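# Sort tangled wires into bins, one colour each

## Task

Separate the tangled wires by colour so that each bin gets exactly one colour and no wire stays hooked on or twisted around a wire of a different colour. Every wire has to lie on the floor of its own bin. A short end or loop may poke over the rim, provided it droops no more than about a finger's width down the outside and does not reach into a bin that holds another colour. The task fails if any part of any wire hangs over the table edge, and it can fail if two wires are tugged or squeezed hard against one another.

## Robot and tools

Robot: two arms, left_arm and right_arm, each a six-joint arm with a two-finger parallel gripper and a wrist camera. Measured bases in the scene frame: left_arm at (+0.030, +0.372, 0) m, right_arm at (-0.008, -0.235, 0) m, both turned only slightly about z. A two-camera stand is fixed behind the arms. Loose objects may occasionally get a small shove from outside.

Frame: scene frame, origin at table height halfway between the nominal bases; +z up, +x forward over the table, +y toward left_arm. Arm names do not match image left and right. end_effector_position (m) and end_effector_quat_wxyz are given in this frame; the position is the pinch point between the pads, roughly 1 cm behind the fingertips. The fingers extend along the gripper's +z and close along its y. Reported poses may be off by a few cm, more at long reach.

The 14-number row, used by execute_actions and move: left_arm dx, dy, dz, rx, ry, rz, opening, then the same seven for right_arm. Always send all 14, each in [-1, 1]. dx..rz are an offset, not a pose: measured along scene axes from that arm's Hand target as it stood when the action or move began, with rotation about the Hand target's position. Scale: 1.0 = 0.6 m of translation or 180 degrees; rx, ry, rz form one rotation vector. A translation longer than 1.0 may be shortened along its direction. Opening is absolute, not an offset: +1 fully open (0.094 m), -1 closed. Sending 0 for an opening commands it closed, so to keep a gripper unchanged repeat its current command (see Tool commands). All-zero pose offsets re-request the current Hand target.

execute_actions(actions, cameras): actions is a list of actions; each action is a list of up to 15 rows, each row one 1/30 s step; a short action repeats its last row for the remaining steps. Every row in an action is offset from the action's starting Hand target, not from the previous row, so repeating an offset keeps moving further. cameras: list of names, ["all"], or [] for none; default gives all images only when actions is empty. An unknown name invalidates the call. An empty actions list reports the full state and images.

move(target, speed, blend, opening_speed, grip_force, blocking, cameras): straight-line path for each gripper toward target, which is one 14-number row or a list of up to 15 rows, all offsets counted from the same starting Hand targets. speed: m/s, 0.002 to 2.9, default 0.25 (turning up to twice that in rad/s), one value or one per target. blend: metres of corner rounding per target; 0 means stop at each. opening_speed: rate of the opening command per second on the -1..+1 scale, at least 0.2; use it to close gently. grip_force: newtons per pad, 10 to 50, one or one per arm; it persists; below 50 closing is slow. blocking=false returns early while the move keeps running. Paths last at least 0.5 s and are cut at 10 s; they ignore obstacles and the other arm. Faster moves lag, stray and hit harder; aiming far past a contact presses harder. Avoid paths passing near an arm's own base; go around. The result adds a move: line (done, off_target, moving, held, fault...) and limits (paced = pose clipped, held = steps withheld).

wait(seconds 0 to 10, cameras): lets time pass holding commands; returns early if a running move ends. stop(cameras): brakes the running move. zoom_image(camera, region [x0, y0, x1, y1] pixels, at most 504x504) enlarges part of the newest image of cam_head_left, cam_head_right, cam_high, cam_left_wrist or cam_right_wrist (all 672x504). read_manual(section="licences") only returns licence text. finished_scene(scene = this scene's number) ends the scene irreversibly; only call it when the wires are sorted and stable.

Results: Hand target is the last commanded pose after clipping; orientation commands are clipped to 40 degrees from the measured one per step. Grippers often rest short of it by up to a few cm from friction and weight, which is not a sign of contact; send the remaining distance as an offset. grip_measured uses the opening scale and reads a bit wide when empty, narrower than the object under a squeeze. grip_effort_nm is gripper motor effort (negative = closing), not pad force. Joint torques include gravity and an offset. Tool commands show current gripper commands. Joint velocities may be reported as within noise.

Cautions: an arm blocked by something keeps pushing until commanded back past its gripper. Do not let grippers, housings or wrist cameras of the two arms touch or grip each other; the clearance check will not prevent it and it can fail the task. Avoid fast contacts, hard pushes on fixed things, dropping wires or releasing them while moving, letting anything fall or hang off the table, and strain on camera cables. Holding loads, stretched poses or pushing at unreachable targets heats motors: MOTOR HOT appears at 75 C, at 90 C the arm folds and idles, at 100 C it goes limp. Pull wires apart gently so they are not pressed hard together.

Each tool is called after "Emit:" by a JSON object that holds its "fn" and its "kwargs".

## Session

Emit:
{"fn": "execute_actions", "kwargs": {"actions": []}}

Scene clock: 0.00 s.
left_arm: end_effector_position=(+0.4257, +0.4230, +0.1142) grip_measured=+1.000 grip_effort_nm=n/a end_effector_quat_wxyz=(+0.603, -0.115, +0.787, +0.054) | right_arm: end_effector_position=(+0.4003, -0.2407, +0.1223) grip_measured=+1.000 grip_effort_nm=n/a end_effector_quat_wxyz=(+0.617, +0.031, +0.785, -0.040)
Joint positions: left_arm=[0.011 1.523 0.36 0.888 -0.183 -0.106 0.094] | right_arm=[0.005 1.547 0.385 0.921 0.147 0.01 0.094]
Joint velocities: within noise
Joint torques (N m): no reading
Motor temperatures (°C): left_arm=[26 32 37 40 27 22 26] | right_arm=[28 28 32 37 26 28 25]
Heat: left arm: 40 °C; right arm: 37 °C.
Hand target: left_arm +0.4263, +0.4232, +0.1156; +0.604, -0.115, +0.787, +0.055 | right_arm +0.4019, -0.2408, +0.1273; +0.622, +0.031, +0.781, -0.040
Tool commands: left_gripper/opening=+1.0 right_gripper/opening=+1.0

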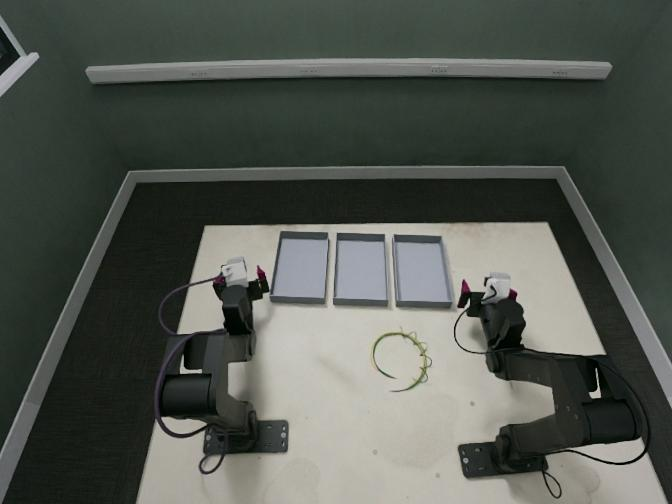

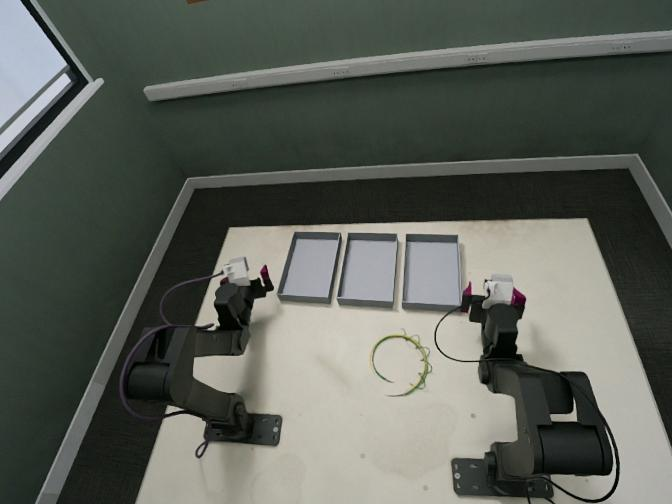

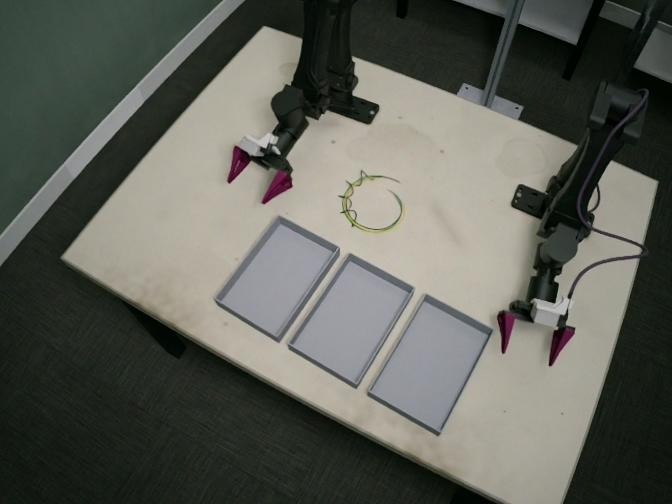

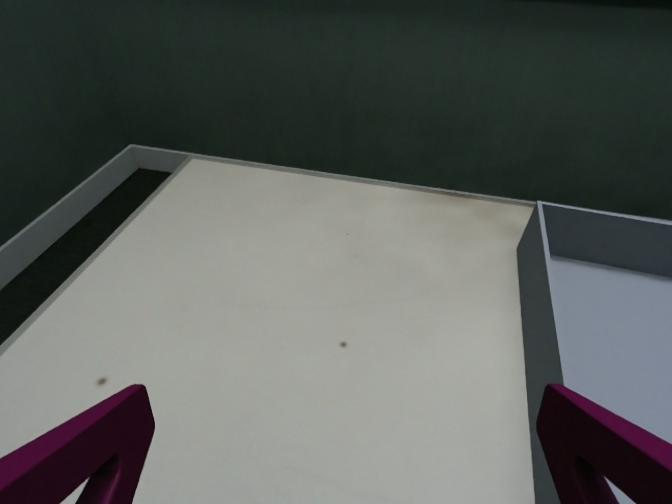

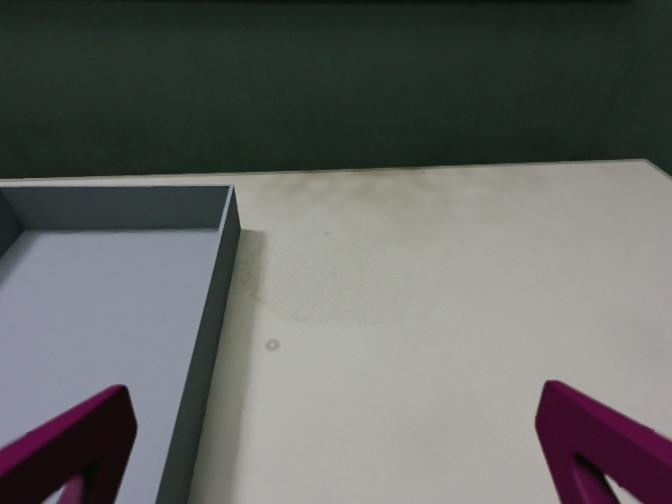

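Emit:
{"fn": "zoom_image", "kwargs": {"camera": "cam_head_left", "region": [360, 320, 445, 400]}}

Emit:
{"fn": "zoom_image", "kwargs": {"camera": "cam_head_right", "region": [360, 320, 445, 400]}}

Emit:
{"fn": "zoom_image", "kwargs": {"camera": "cam_high", "region": [330, 165, 415, 240]}}

Scaled by 5.929.

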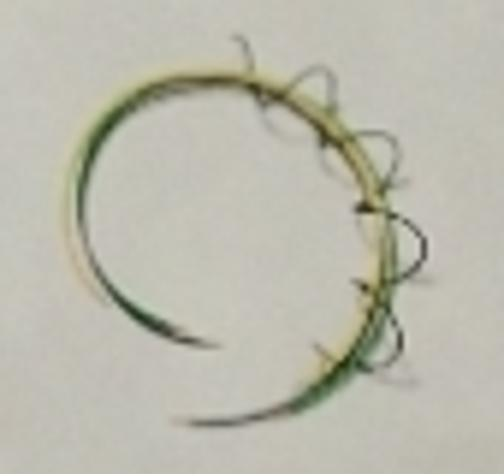

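Scaled by 5.929.

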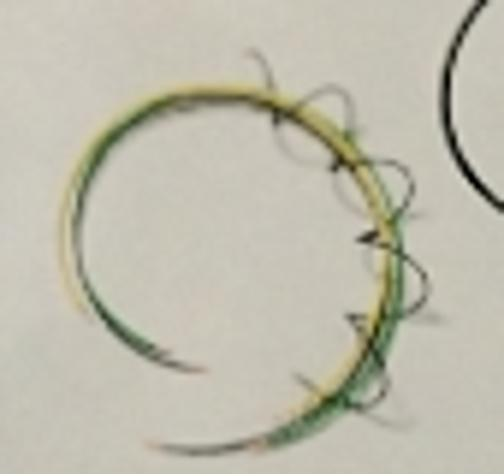

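Scaled by 5.929.

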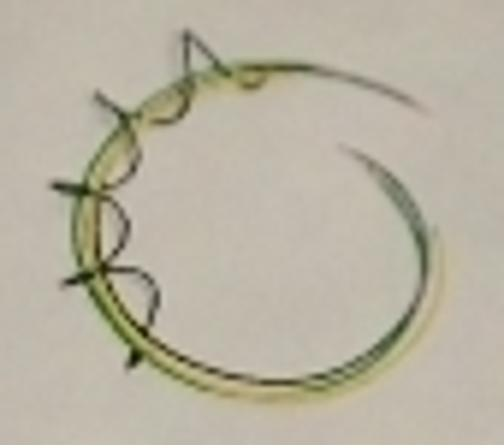

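Emit:
{"fn": "move", "kwargs": {"target": [0,0,0,0,0,0,1,-0.27,0.40,0.13,0.0275,0.428,0.021,1], "cameras": ["all"]}}

Scene clock: 4.47 s.
left_arm: end_effector_position=(+0.4257, +0.4230, +0.1142) grip_measured=+1.000 grip_effort_nm=0.01 end_effector_quat_wxyz=(+0.603, -0.115, +0.787, +0.054) | right_arm: end_effector_position=(+0.2392, -0.0041, +0.2009) grip_measured=+1.000 grip_effort_nm=-0.01 end_effector_quat_wxyz=(+0.033, -0.004, +0.999, +0.025)
Joint positions: left_arm=[0.011 1.523 0.36 0.888 -0.183 -0.106 0.094] | right_arm=[0.709 1.787 1.845 -1.546 0.009 0.743 0.094]
Joint torques (N m): left_arm=[-0.03 -6.6 6.3 2.17 -0.03 -0.03] | right_arm=[0.12 -6.06 7.99 0.28 -0.08 0.12]
Heat: left arm: 42 °C; right arm: 38 °C.
Hand target: left_arm +0.4263, +0.4232, +0.1156; +0.604, -0.115, +0.787, +0.055 | right_arm +0.2398, -0.0008, +0.2053; -0.001, +0.001, +1.000, -0.001
Off the commanded pose: left_arm 0.002 m, 0 deg | right_arm 0.006 m, 5 deg.
joint sent to its limit (right arm) — joint 4 (wrist pitch), lower limit. The joint targets are off in orientation, not in position.
move: off_target (right_arm)

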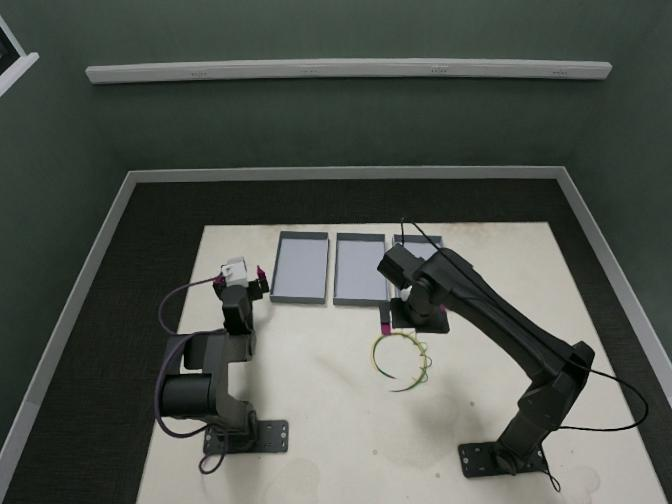

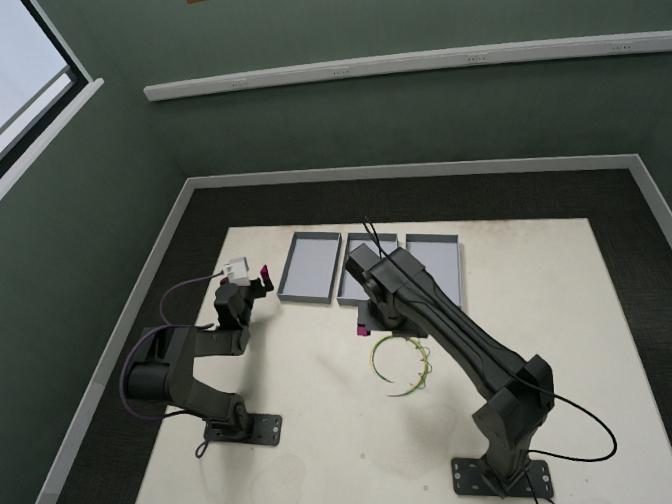

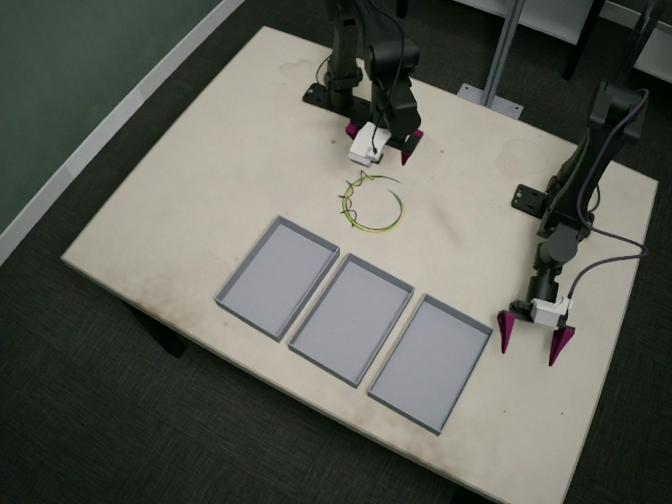

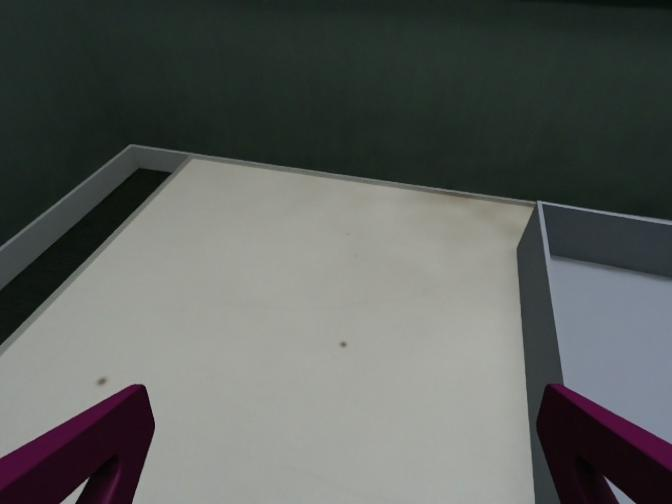

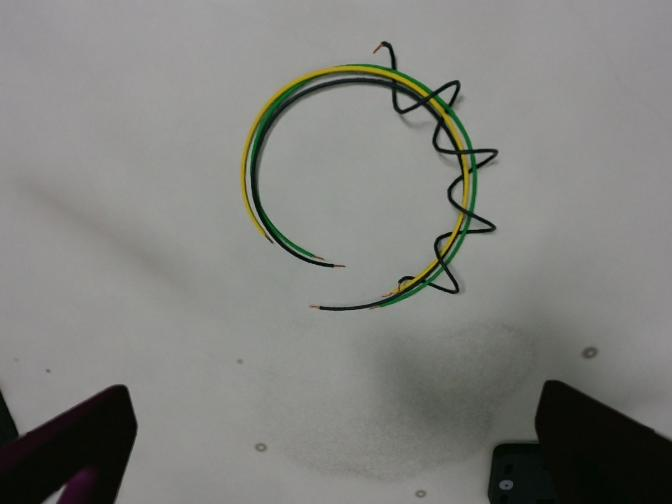

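Emit:
{"fn": "zoom_image", "kwargs": {"camera": "cam_right_wrist", "region": [230, 30, 380, 180]}}

Emit:
{"fn": "zoom_image", "kwargs": {"camera": "cam_right_wrist", "region": [370, 30, 520, 180]}}

Emit:
{"fn": "zoom_image", "kwargs": {"camera": "cam_right_wrist", "region": [370, 170, 520, 320]}}

Emit:
{"fn": "zoom_image", "kwargs": {"camera": "cam_right_wrist", "region": [230, 170, 380, 320]}}

Scaled by 3.360.

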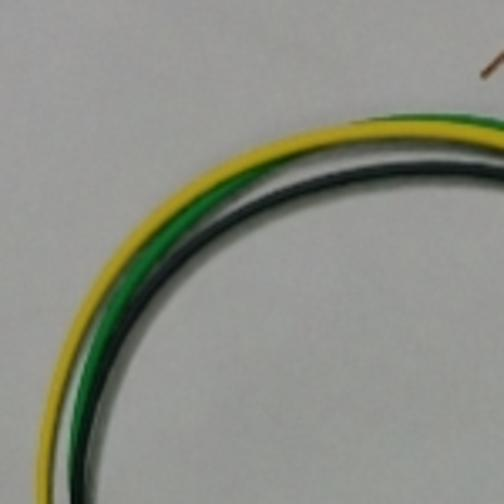

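Scaled by 3.360.

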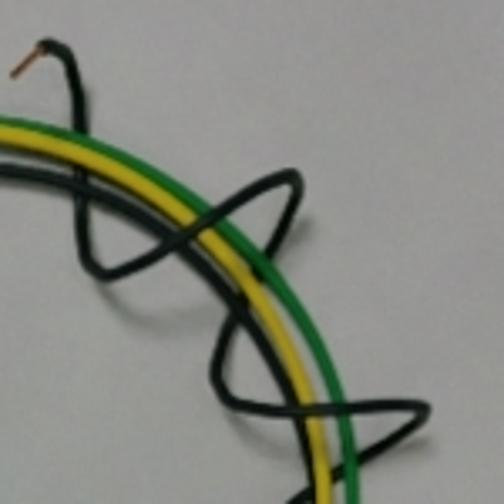

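Scaled by 3.360.

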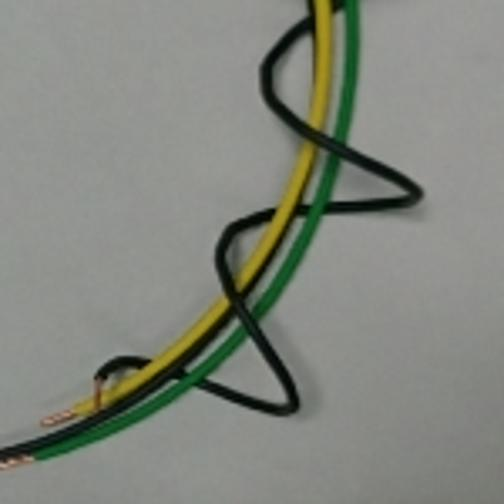

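Scaled by 3.360.

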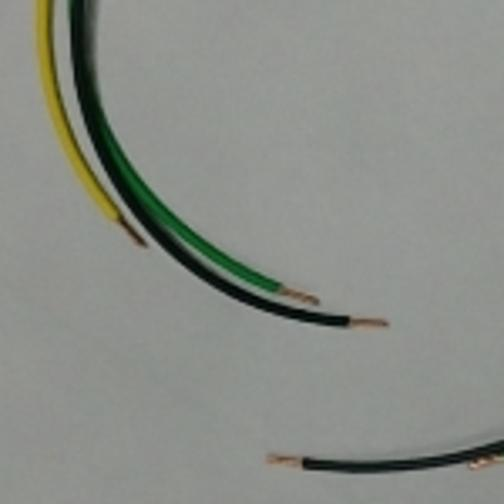

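Emit:
{"fn": "move", "kwargs": {"target": [[0,0,0,0,0,0,1,0.1,-0.5,0,0,0,0,1],[-0.36,-0.62,0.09,-0.038,0.414,-0.079,1,0.1,-0.5,0,0,0,0,1]], "cameras": ["cam_left_wrist","cam_right_wrist","cam_high"]}}

Scene clock: 12.17 s.
left_arm: end_effector_position=(+0.2100, +0.0534, +0.1709) grip_measured=+1.000 grip_effort_nm=0.01 end_effector_quat_wxyz=(+0.005, +0.005, +1.000, -0.005) | right_arm: end_effector_position=(+0.2947, -0.3008, +0.1993) grip_measured=+1.000 grip_effort_nm=-0.01 end_effector_quat_wxyz=(+0.027, +0.008, +1.000, -0.006)
Joint positions: left_arm=[-1.093 1.949 1.938 -1.548 -0.004 -1.05 0.094] | right_arm=[-0.261 1.7 1.737 -1.553 0 -0.203 0.094]
Joint torques (N m): left_arm=[-0.02 -9.76 8.27 0.06 0.1 -0.14] | right_arm=[0.34 -5.49 8.34 0.29 0.01 -0.11]
Heat: left arm: 43 °C; right arm: 37 °C.
Hand target: left_arm +0.2103, +0.0512, +0.1697; +0.000, +0.000, +1.000, -0.001 | right_arm +0.2998, -0.3008, +0.2053; -0.001, +0.001, +1.000, -0.001
Off the commanded pose: left_arm 0.003 m, 1 deg | right_arm 0.008 m, 3 deg.
joint sent to its limit (right arm) — joint 4 (wrist pitch), lower limit. The joint targets are off in orientation, not in position.
move: off_target (right_arm)
Images, in order (width x height): cam_high 672x504, cam_left_wrist 672x504, cam_right_wrist 672x504.

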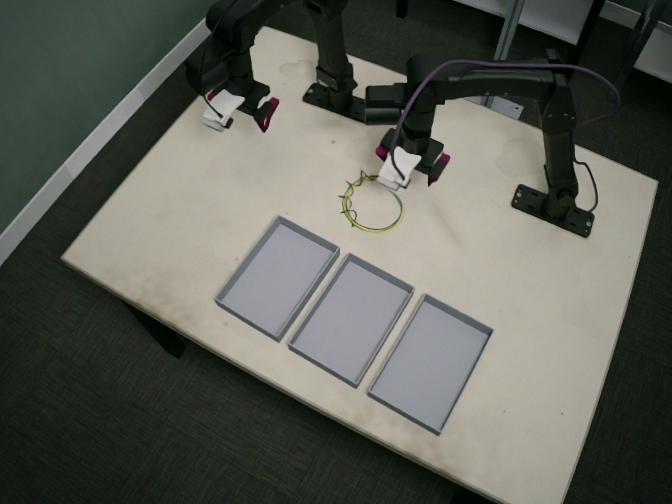

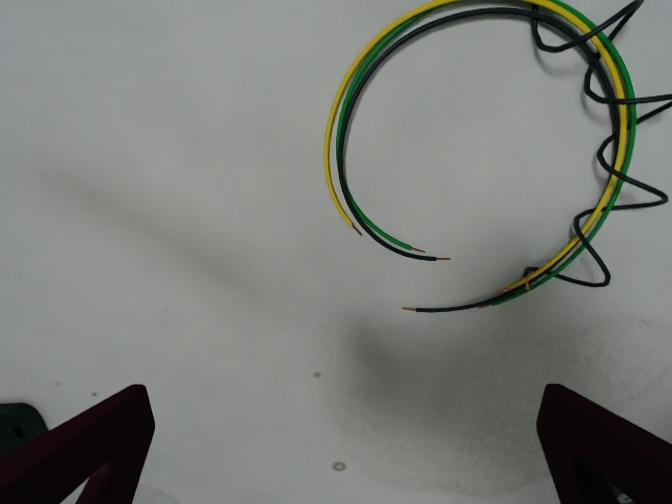

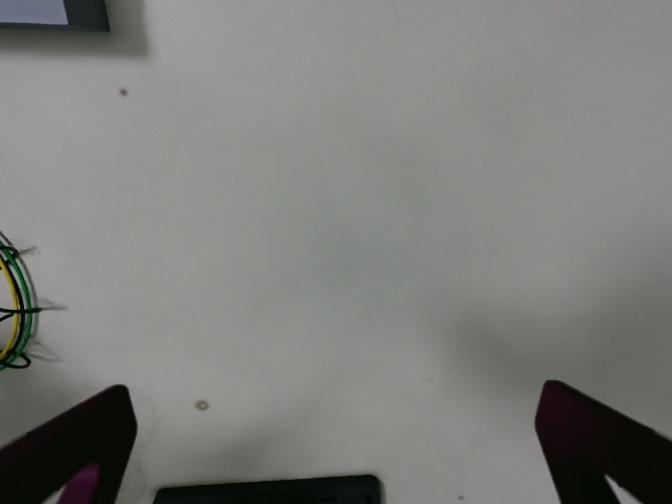

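Emit:
{"fn": "zoom_image", "kwargs": {"camera": "cam_left_wrist", "region": [300, 140, 460, 260]}}

Scaled by 3.150.

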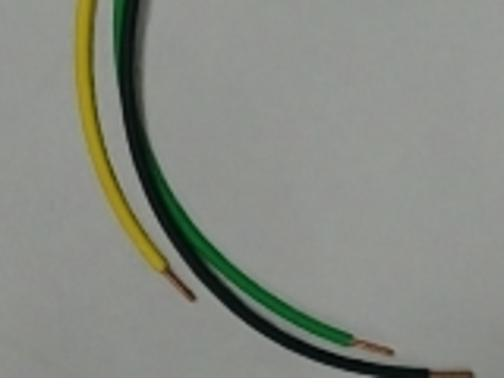

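Emit:
{"fn": "move", "kwargs": {"target": [-0.054,-0.0587,-0.2162,0,0,0.32,-0.36,0,0,0,0,0,0,1], "cameras": ["cam_left_wrist","cam_head_right"]}}

Scene clock: 17.37 s.
left_arm: end_effector_position=(+0.1812, +0.0126, +0.0494) grip_measured=-0.358 grip_effort_nm=-0.09 end_effector_quat_wxyz=(-0.012, -0.450, +0.893, -0.014) | right_arm: end_effector_position=(+0.2947, -0.3008, +0.1993) grip_measured=+1.000 grip_effort_nm=-0.01 end_effector_quat_wxyz=(+0.027, +0.008, +1.000, -0.006)
Joint positions: left_arm=[-1.197 2.028 1.565 -1.078 0.022 -2.098 0.03] | right_arm=[-0.261 1.7 1.737 -1.553 0 -0.203 0.094]
Joint torques (N m): left_arm=[-0.17 -10.73 5.64 0.19 0.11 -0.12] | right_arm=[0.34 -5.48 8.34 0.29 0.01 -0.11]
Heat: left arm: 41 °C; right arm: 37 °C.
Hand target: left_arm +0.1779, +0.0161, +0.0399; +0.000, -0.482, +0.876, -0.001 | right_arm +0.2998, -0.3008, +0.2053; -0.001, +0.001, +1.000, -0.001
Off the commanded pose: left_arm 0.011 m, 5 deg | right_arm 0.008 m, 3 deg.
joint sent to its limit (left arm) — joint 6 (wrist roll), lower limit. The joint targets are off in orientation, not in position.
joint sent to its limit (right arm) — joint 4 (wrist pitch), lower limit. The joint targets are off in orientation, not in position.
move: off_target (left_arm, right_arm)
Images, in order (width x height): cam_head_right 672x504, cam_left_wrist 672x504.

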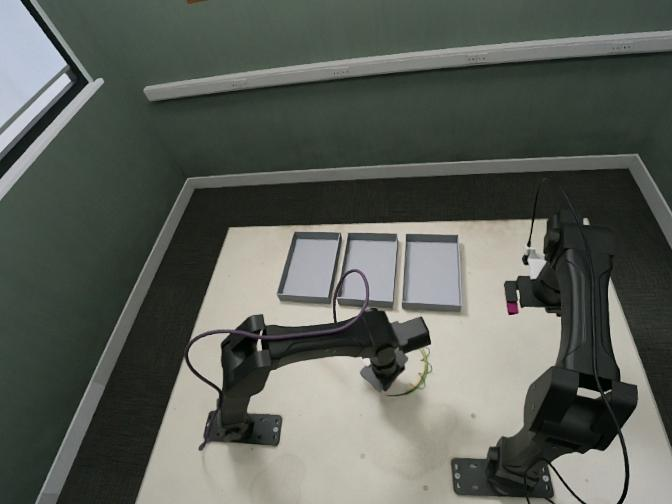

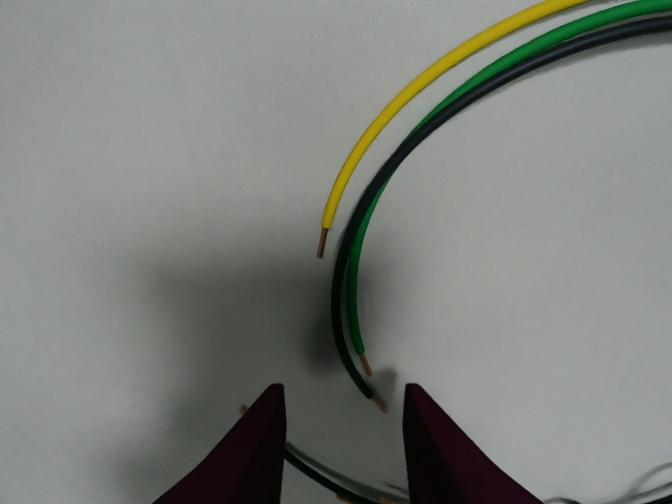

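Emit:
{"fn": "move", "kwargs": {"target": [0,0,-0.05,0,0,-0.025,-0.36,0,0,0,0,0,0,1], "speed": 0.08, "cameras": ["cam_left_wrist"]}}

Scene clock: 18.50 s.
left_arm: end_effector_position=(+0.1791, +0.0124, +0.0336) grip_measured=-0.358 grip_effort_nm=-0.07 end_effector_quat_wxyz=(-0.008, -0.447, +0.895, -0.016) | right_arm: end_effector_position=(+0.2947, -0.3008, +0.1993) grip_measured=+1.000 grip_effort_nm=-0.01 end_effector_quat_wxyz=(+0.027, +0.008, +1.000, -0.006)
Joint positions: left_arm=[-1.206 2.038 1.515 -1.015 0.014 -2.099 0.03] | right_arm=[-0.261 1.7 1.737 -1.553 0 -0.203 0.094]
Joint torques (N m): left_arm=[-0.58 -8.9 3.49 0.73 -0.12 -0.1] | right_arm=[0.36 -5.46 8.39 0.28 0.02 -0.1]
Heat: left arm: 41 °C; right arm: 37 °C.
Hand target: left_arm +0.1779, +0.0161, +0.0099; +0.001, -0.447, +0.894, -0.001 | right_arm +0.2998, -0.3008, +0.2053; -0.001, +0.001, +1.000, -0.001
Off the commanded pose: left_arm 0.024 m, 2 deg | right_arm 0.008 m, 3 deg.
joint sent to its limit (right arm) — joint 4 (wrist pitch), lower limit. The joint targets are off in orientation, not in position.
move: off_target (left_arm, right_arm)
Images, in order (width x height): cam_left_wrist 672x504.

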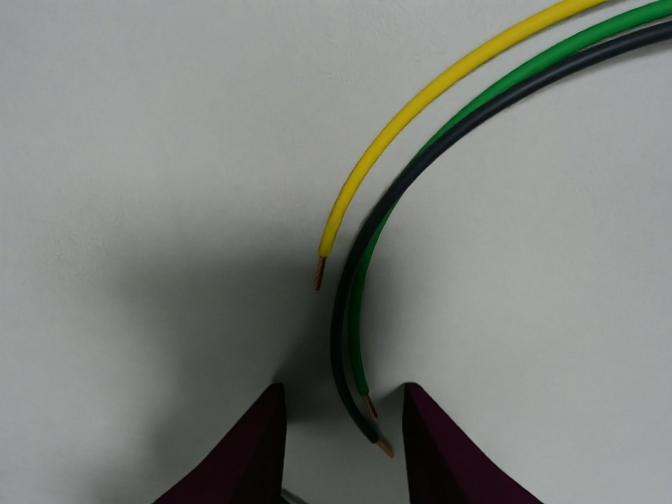

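Emit:
{"fn": "move", "kwargs": {"target": [0,0,-0.015,0,0,0,-0.36,0,0,0,0,0,0,1], "speed": 0.08, "cameras": ["cam_left_wrist"]}}

Scene clock: 19.40 s.
left_arm: end_effector_position=(+0.1791, +0.0125, +0.0326) grip_measured=-0.359 grip_effort_nm=-0.06 end_effector_quat_wxyz=(-0.008, -0.447, +0.895, -0.019) | right_arm: end_effector_position=(+0.2947, -0.3008, +0.1993) grip_measured=+1.000 grip_effort_nm=-0.01 end_effector_quat_wxyz=(+0.027, +0.008, +1.000, -0.006)
Joint positions: left_arm=[-1.206 2.033 1.504 -1.002 0.014 -2.099 0.03] | right_arm=[-0.261 1.7 1.737 -1.553 0 -0.203 0.094]
Joint torques (N m): left_arm=[-0.57 -7.54 2.66 0.95 -0.12 -0.1] | right_arm=[0.32 -5.48 8.35 0.29 0.01 -0.11]
Heat: left arm: 41 °C; right arm: 37 °C.
Hand target: left_arm +0.1779, +0.0160, +0.0009; +0.000, -0.447, +0.894, -0.001 | right_arm +0.2998, -0.3008, +0.2053; -0.001, +0.001, +1.000, -0.001
Off the commanded pose: left_arm 0.032 m, 2 deg | right_arm 0.008 m, 3 deg.
joint sent to its limit (right arm) — joint 4 (wrist pitch), lower limit. The joint targets are off in orientation, not in position.
move: off_target (left_arm, right_arm)
Images, in order (width x height): cam_left_wrist 672x504.

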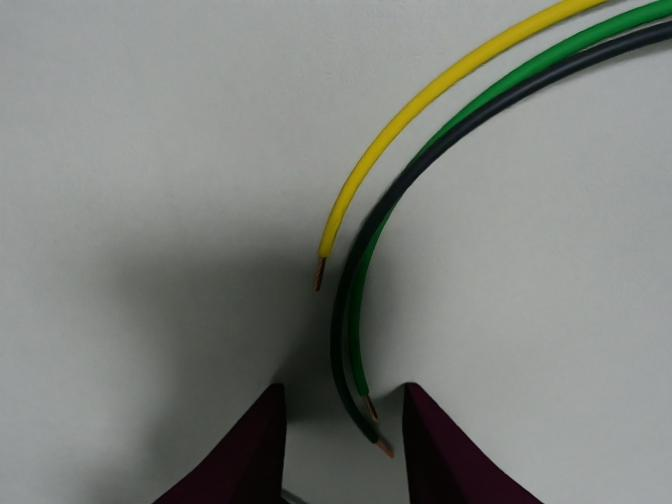

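Emit:
{"fn": "move", "kwargs": {"target": [[0,0,0.06,0,0,0,-0.36,0,0,0,0,0,0,1],[0.0085,0.0107,0.06,0,0,0,-0.36,0,0,0,0,0,0,1],[0.0085,0.0107,0.04,0,0,0,-0.36,0,0,0,0,0,0,1]], "speed": 0.08, "cameras": ["cam_left_wrist"]}}

Scene clock: 21.57 s.
left_arm: end_effector_position=(+0.1808, +0.0156, +0.0353) grip_measured=-0.359 grip_effort_nm=-0.06 end_effector_quat_wxyz=(-0.008, -0.448, +0.894, -0.014) | right_arm: end_effector_position=(+0.2947, -0.3008, +0.1993) grip_measured=+1.000 grip_effort_nm=-0.01 end_effector_quat_wxyz=(+0.027, +0.008, +1.000, -0.006)
Joint positions: left_arm=[-1.199 2.031 1.512 -1.022 0.014 -2.095 0.03] | right_arm=[-0.261 1.7 1.737 -1.553 0 -0.203 0.094]
Joint torques (N m): left_arm=[0.43 -10.95 5.01 0.27 -0.12 0.06] | right_arm=[0.34 -5.52 8.36 0.28 0.01 -0.11]
Heat: left arm: 41 °C; right arm: 37 °C.
Hand target: left_arm +0.1830, +0.0224, +0.0249; +0.000, -0.447, +0.894, -0.001 | right_arm +0.2998, -0.3008, +0.2053; -0.001, +0.001, +1.000, -0.001
Off the commanded pose: left_arm 0.013 m, 2 deg | right_arm 0.008 m, 3 deg.
joint sent to its limit (right arm) — joint 4 (wrist pitch), lower limit. The joint targets are off in orientation, not in position.
move: off_target (left_arm, right_arm)
Images, in order (width x height): cam_left_wrist 672x504.

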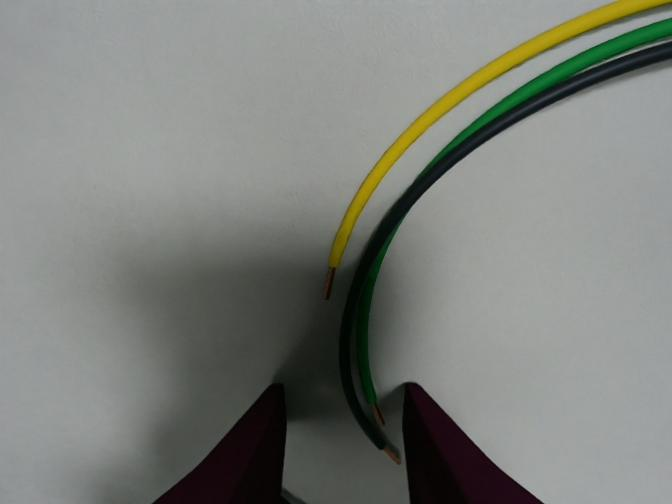

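Emit:
{"fn": "move", "kwargs": {"target": [[0.01,0.014,0.02,0,0,0,-0.36,0,0,0,0,0,0,1],[0.01,0.014,0.003,0,0,0,-0.36,0,0,0,0,0,0,1]], "speed": 0.08, "cameras": ["cam_left_wrist"]}}

Scene clock: 22.93 s.
left_arm: end_effector_position=(+0.1883, +0.0202, +0.0343) grip_measured=-0.359 grip_effort_nm=-0.06 end_effector_quat_wxyz=(-0.008, -0.448, +0.894, -0.015) | right_arm: end_effector_position=(+0.2947, -0.3008, +0.1993) grip_measured=+1.000 grip_effort_nm=-0.01 end_effector_quat_wxyz=(+0.027, +0.008, +1.000, -0.006)
Joint positions: left_arm=[-1.176 2.026 1.5 -1.014 0.014 -2.072 0.03] | right_arm=[-0.261 1.7 1.737 -1.553 0 -0.203 0.094]
Joint torques (N m): left_arm=[0.53 -12.18 4.1 0.22 -0.12 0.06] | right_arm=[0.35 -5.48 8.35 0.28 0.01 -0.11]
Heat: left arm: 41 °C; right arm: 37 °C.
Hand target: left_arm +0.1890, +0.0308, +0.0267; +0.000, -0.447, +0.894, -0.001 | right_arm +0.2998, -0.3008, +0.2053; -0.001, +0.001, +1.000, -0.001
Off the commanded pose: left_arm 0.013 m, 2 deg | right_arm 0.008 m, 3 deg.
joint sent to its limit (right arm) — joint 4 (wrist pitch), lower limit. The joint targets are off in orientation, not in position.
move: off_target (left_arm, right_arm)
Images, in order (width x height): cam_left_wrist 672x504.

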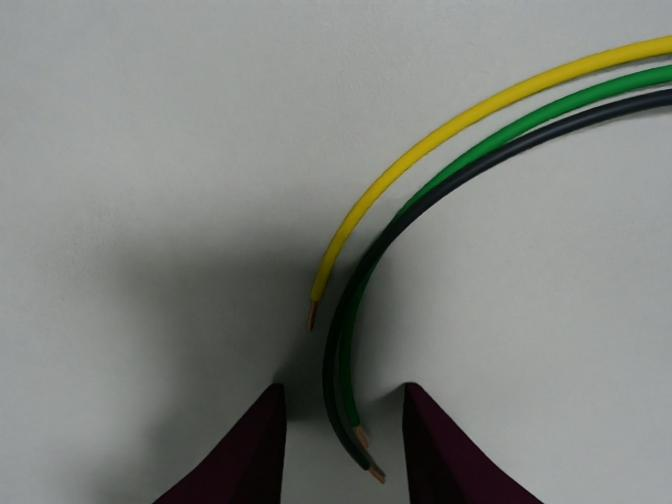

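Emit:
{"fn": "move", "kwargs": {"target": [0,0,0,0,0,0,-0.9,0,0,0,0,0,0,1], "grip_force": [12,50], "cameras": ["cam_left_wrist"]}}

Scene clock: 26.87 s.
left_arm: end_effector_position=(+0.1905, +0.0171, +0.0345) grip_measured=-0.897 grip_effort_nm=-0.14 end_effector_quat_wxyz=(-0.007, -0.448, +0.894, -0.023) | right_arm: end_effector_position=(+0.2947, -0.3008, +0.1993) grip_measured=+1.000 grip_effort_nm=0.00 end_effector_quat_wxyz=(+0.027, +0.008, +1.000, -0.006)
Joint positions: left_arm=[-1.174 2.026 1.5 -0.999 0.013 -2.072 0.005] | right_arm=[-0.261 1.7 1.737 -1.553 0 -0.203 0.094]
Joint torques (N m): left_arm=[0.4 -12.21 4.19 0.1 -0.11 0.06] | right_arm=[0.34 -5.5 8.36 0.29 0.01 -0.11]
Heat: left arm: 40 °C; right arm: 36 °C.
Hand target: left_arm +0.1891, +0.0308, +0.0267; +0.000, -0.447, +0.894, -0.001 | right_arm +0.2998, -0.3008, +0.2053; -0.001, +0.001, +1.000, -0.001
Off the commanded pose: left_arm 0.016 m, 3 deg | right_arm 0.008 m, 3 deg.
joint sent to its limit (right arm) — joint 4 (wrist pitch), lower limit. The joint targets are off in orientation, not in position.
grip_force (N): 12, 50
move: off_target (left_arm, right_arm)
Images, in order (width x height): cam_left_wrist 672x504.

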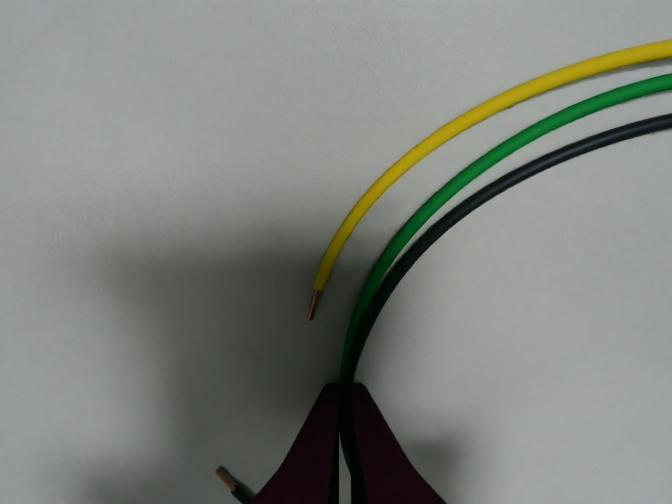

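Emit:
{"fn": "move", "kwargs": {"target": [[0.01,0.02,0.06,0,0,0,-1,0,0,0,0,0,0,1],[0.06,0.13,0.08,0,0,-0.15,-1,0,0,0,0,0,0,1]], "speed": 0.1, "cameras": ["all"]}}

Scene clock: 31.30 s.
left_arm: end_effector_position=(+0.2254, +0.1017, +0.0688) grip_measured=-0.913 grip_effort_nm=-0.32 end_effector_quat_wxyz=(-0.006, -0.228, +0.974, -0.002) | right_arm: end_effector_position=(+0.2947, -0.3008, +0.1993) grip_measured=+1.000 grip_effort_nm=-0.01 end_effector_quat_wxyz=(+0.027, +0.008, +1.000, -0.006)
Joint positions: left_arm=[-0.972 1.83 1.372 -1.113 0.013 -1.4 0.004] | right_arm=[-0.261 1.7 1.737 -1.553 0 -0.203 0.094]
Joint torques (N m): left_arm=[0.38 -13.05 5.42 0 -0.1 0.07] | right_arm=[0.35 -5.49 8.35 0.29 0.02 -0.11]
Motor temperatures (°C): left_arm=[25 37 39 40 27 22 26] | right_arm=[28 29 34 36 26 27 25]
Heat: left arm: 40 °C; right arm: 36 °C.
Hand target: left_arm +0.2250, +0.1088, +0.0747; +0.000, -0.226, +0.974, -0.001 | right_arm +0.2998, -0.3008, +0.2053; -0.001, +0.001, +1.000, -0.001
Off the commanded pose: left_arm 0.009 m, 1 deg | right_arm 0.008 m, 3 deg.
joint sent to its limit (right arm) — joint 4 (wrist pitch), lower limit. The joint targets are off in orientation, not in position.
grip_force (N): 12, 50
move: off_target (right_arm)

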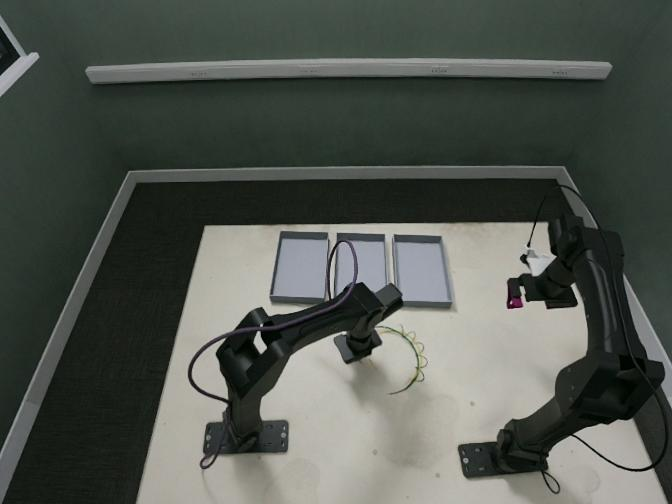

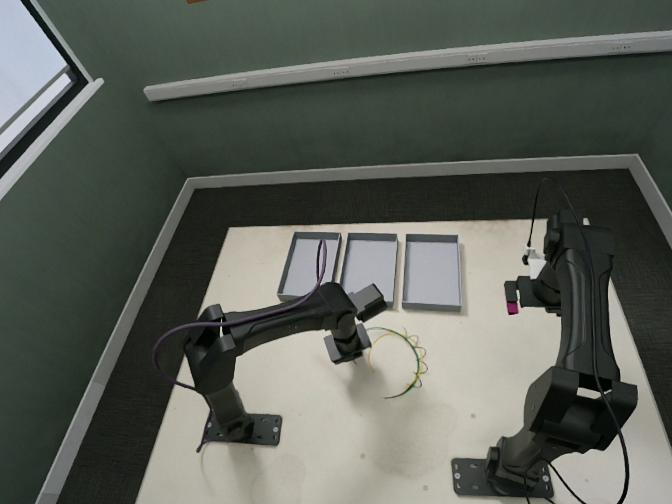

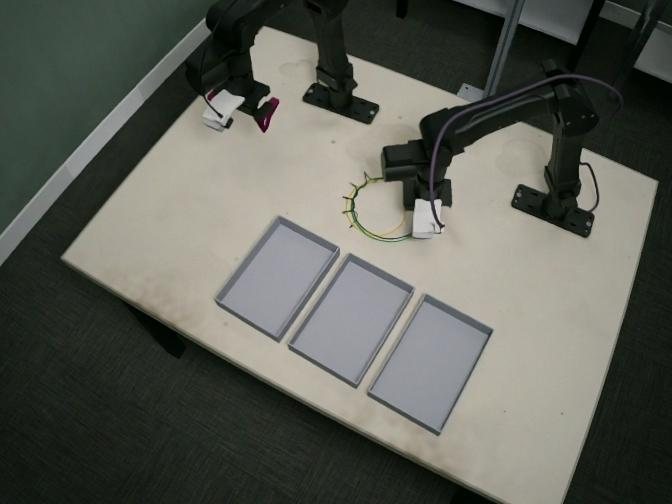

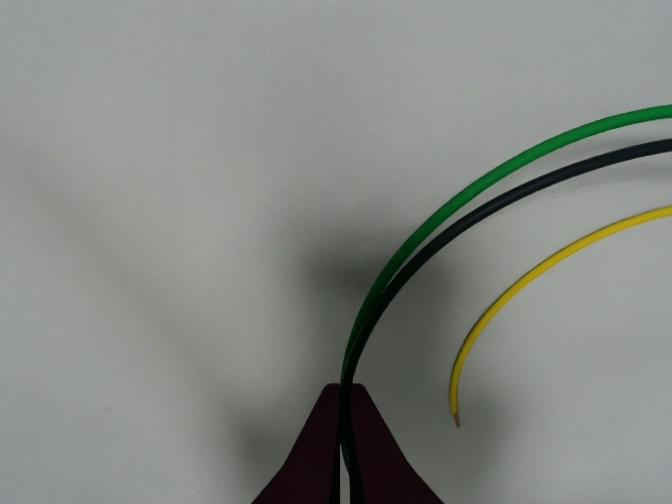

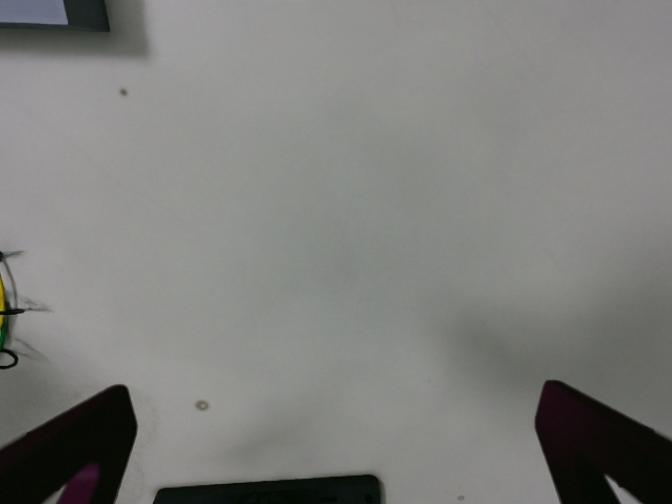

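Emit:
{"fn": "zoom_image", "kwargs": {"camera": "cam_head_right", "region": [350, 310, 450, 410]}}

Emit:
{"fn": "zoom_image", "kwargs": {"camera": "cam_high", "region": [330, 165, 450, 255]}}

Scaled by 5.040.

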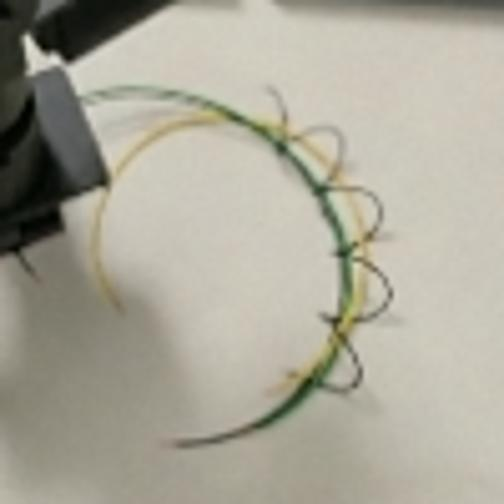

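Scaled by 4.200.

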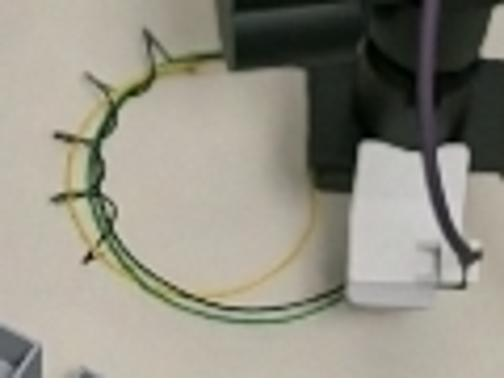

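Emit:
{"fn": "move", "kwargs": {"target": [[0.11,0.2,0.06,0,0,-0.2,-1,0,0,0,0,0,0,1]], "speed": 0.1, "cameras": ["all"]}}

Emit:
{"fn": "zoom_image", "kwargs": {"camera": "cam_head_right", "region": [300, 310, 450, 410]}}

Emit:
{"fn": "zoom_image", "kwargs": {"camera": "cam_high", "region": [330, 165, 480, 285]}}

Scene clock: 35.67 s.
left_arm: end_effector_position=(+0.2862, +0.2279, +0.0984) grip_measured=-0.913 grip_effort_nm=-0.32 end_effector_quat_wxyz=(-0.019, +0.082, +0.996, +0.002) | right_arm: end_effector_position=(+0.2947, -0.3008, +0.1993) grip_measured=+1.000 grip_effort_nm=-0.01 end_effector_quat_wxyz=(+0.027, +0.008, +1.000, -0.006)
Joint positions: left_arm=[-0.54 1.698 1.332 -1.241 0.013 -0.342 0.004] | right_arm=[-0.261 1.7 1.737 -1.553 0 -0.203 0.094]
Joint torques (N m): left_arm=[0.31 -11.47 8.1 -0.02 -0.09 0.08] | right_arm=[0.32 -5.46 8.36 0.29 0.01 -0.11]
Heat: left arm: 39 °C; right arm: 36 °C.
Hand target: left_arm +0.2911, +0.2289, +0.1108; +0.000, +0.086, +0.996, -0.001 | right_arm +0.2998, -0.3008, +0.2053; -0.001, +0.001, +1.000, -0.001
Off the commanded pose: left_arm 0.013 m, 2 deg | right_arm 0.008 m, 3 deg.
joint sent to its limit (right arm) — joint 4 (wrist pitch), lower limit. The joint targets are off in orientation, not in position.
grip_force (N): 12, 50
move: off_target (left_arm, right_arm)

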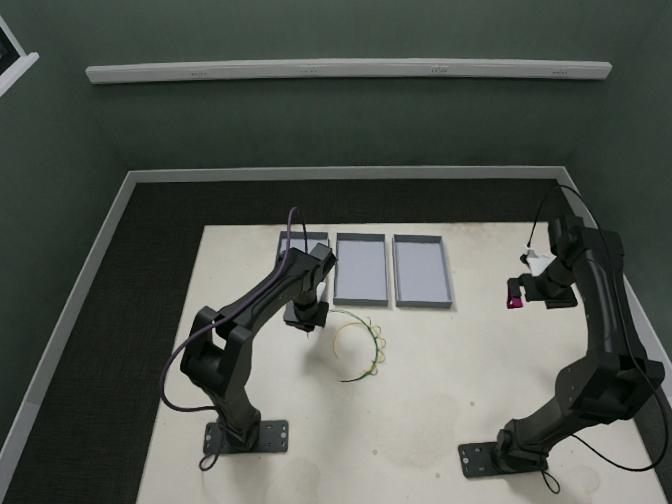

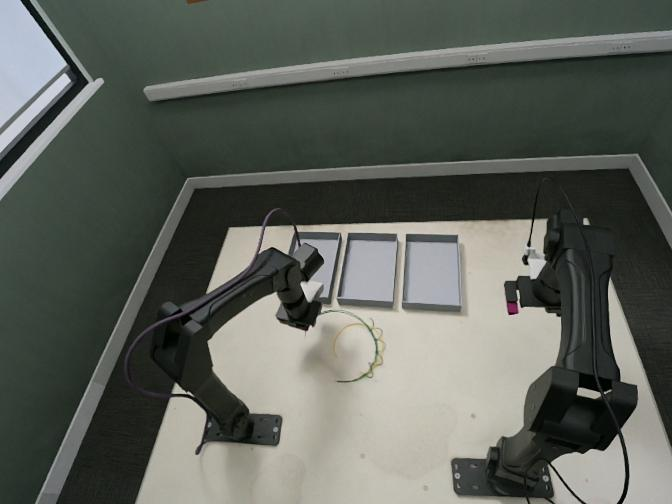

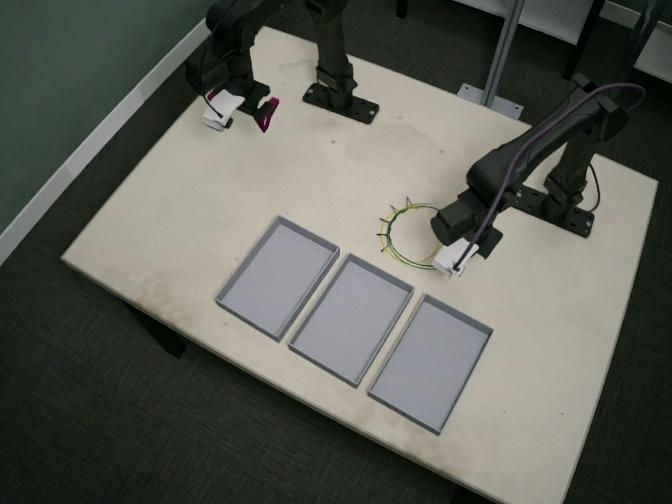

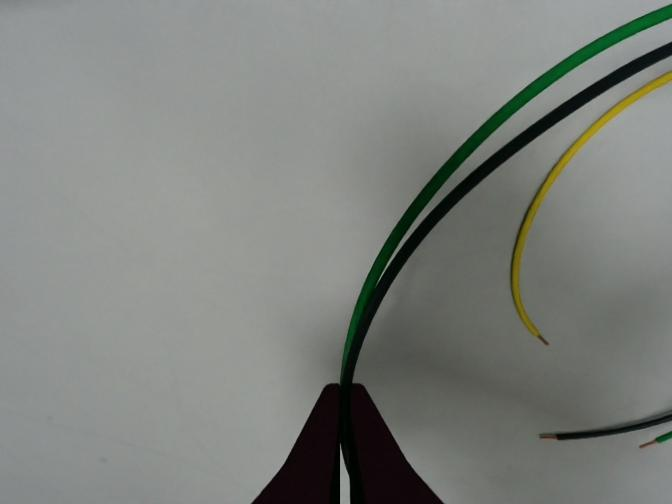

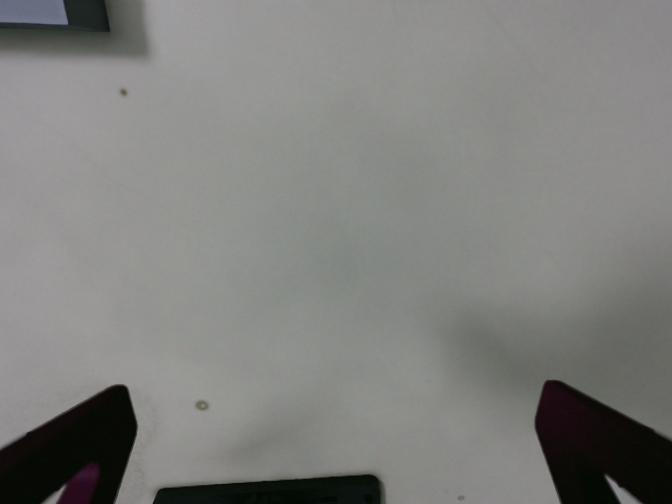

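Scaled by 3.360.

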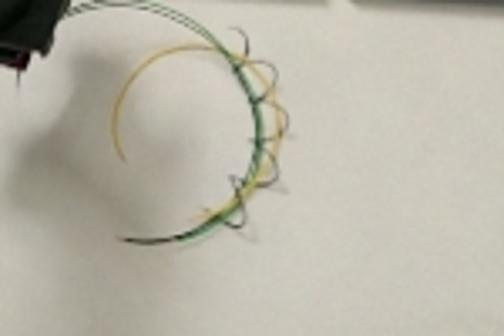

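Scaled by 3.360.

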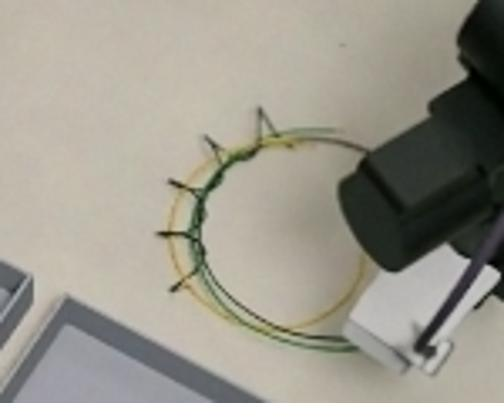

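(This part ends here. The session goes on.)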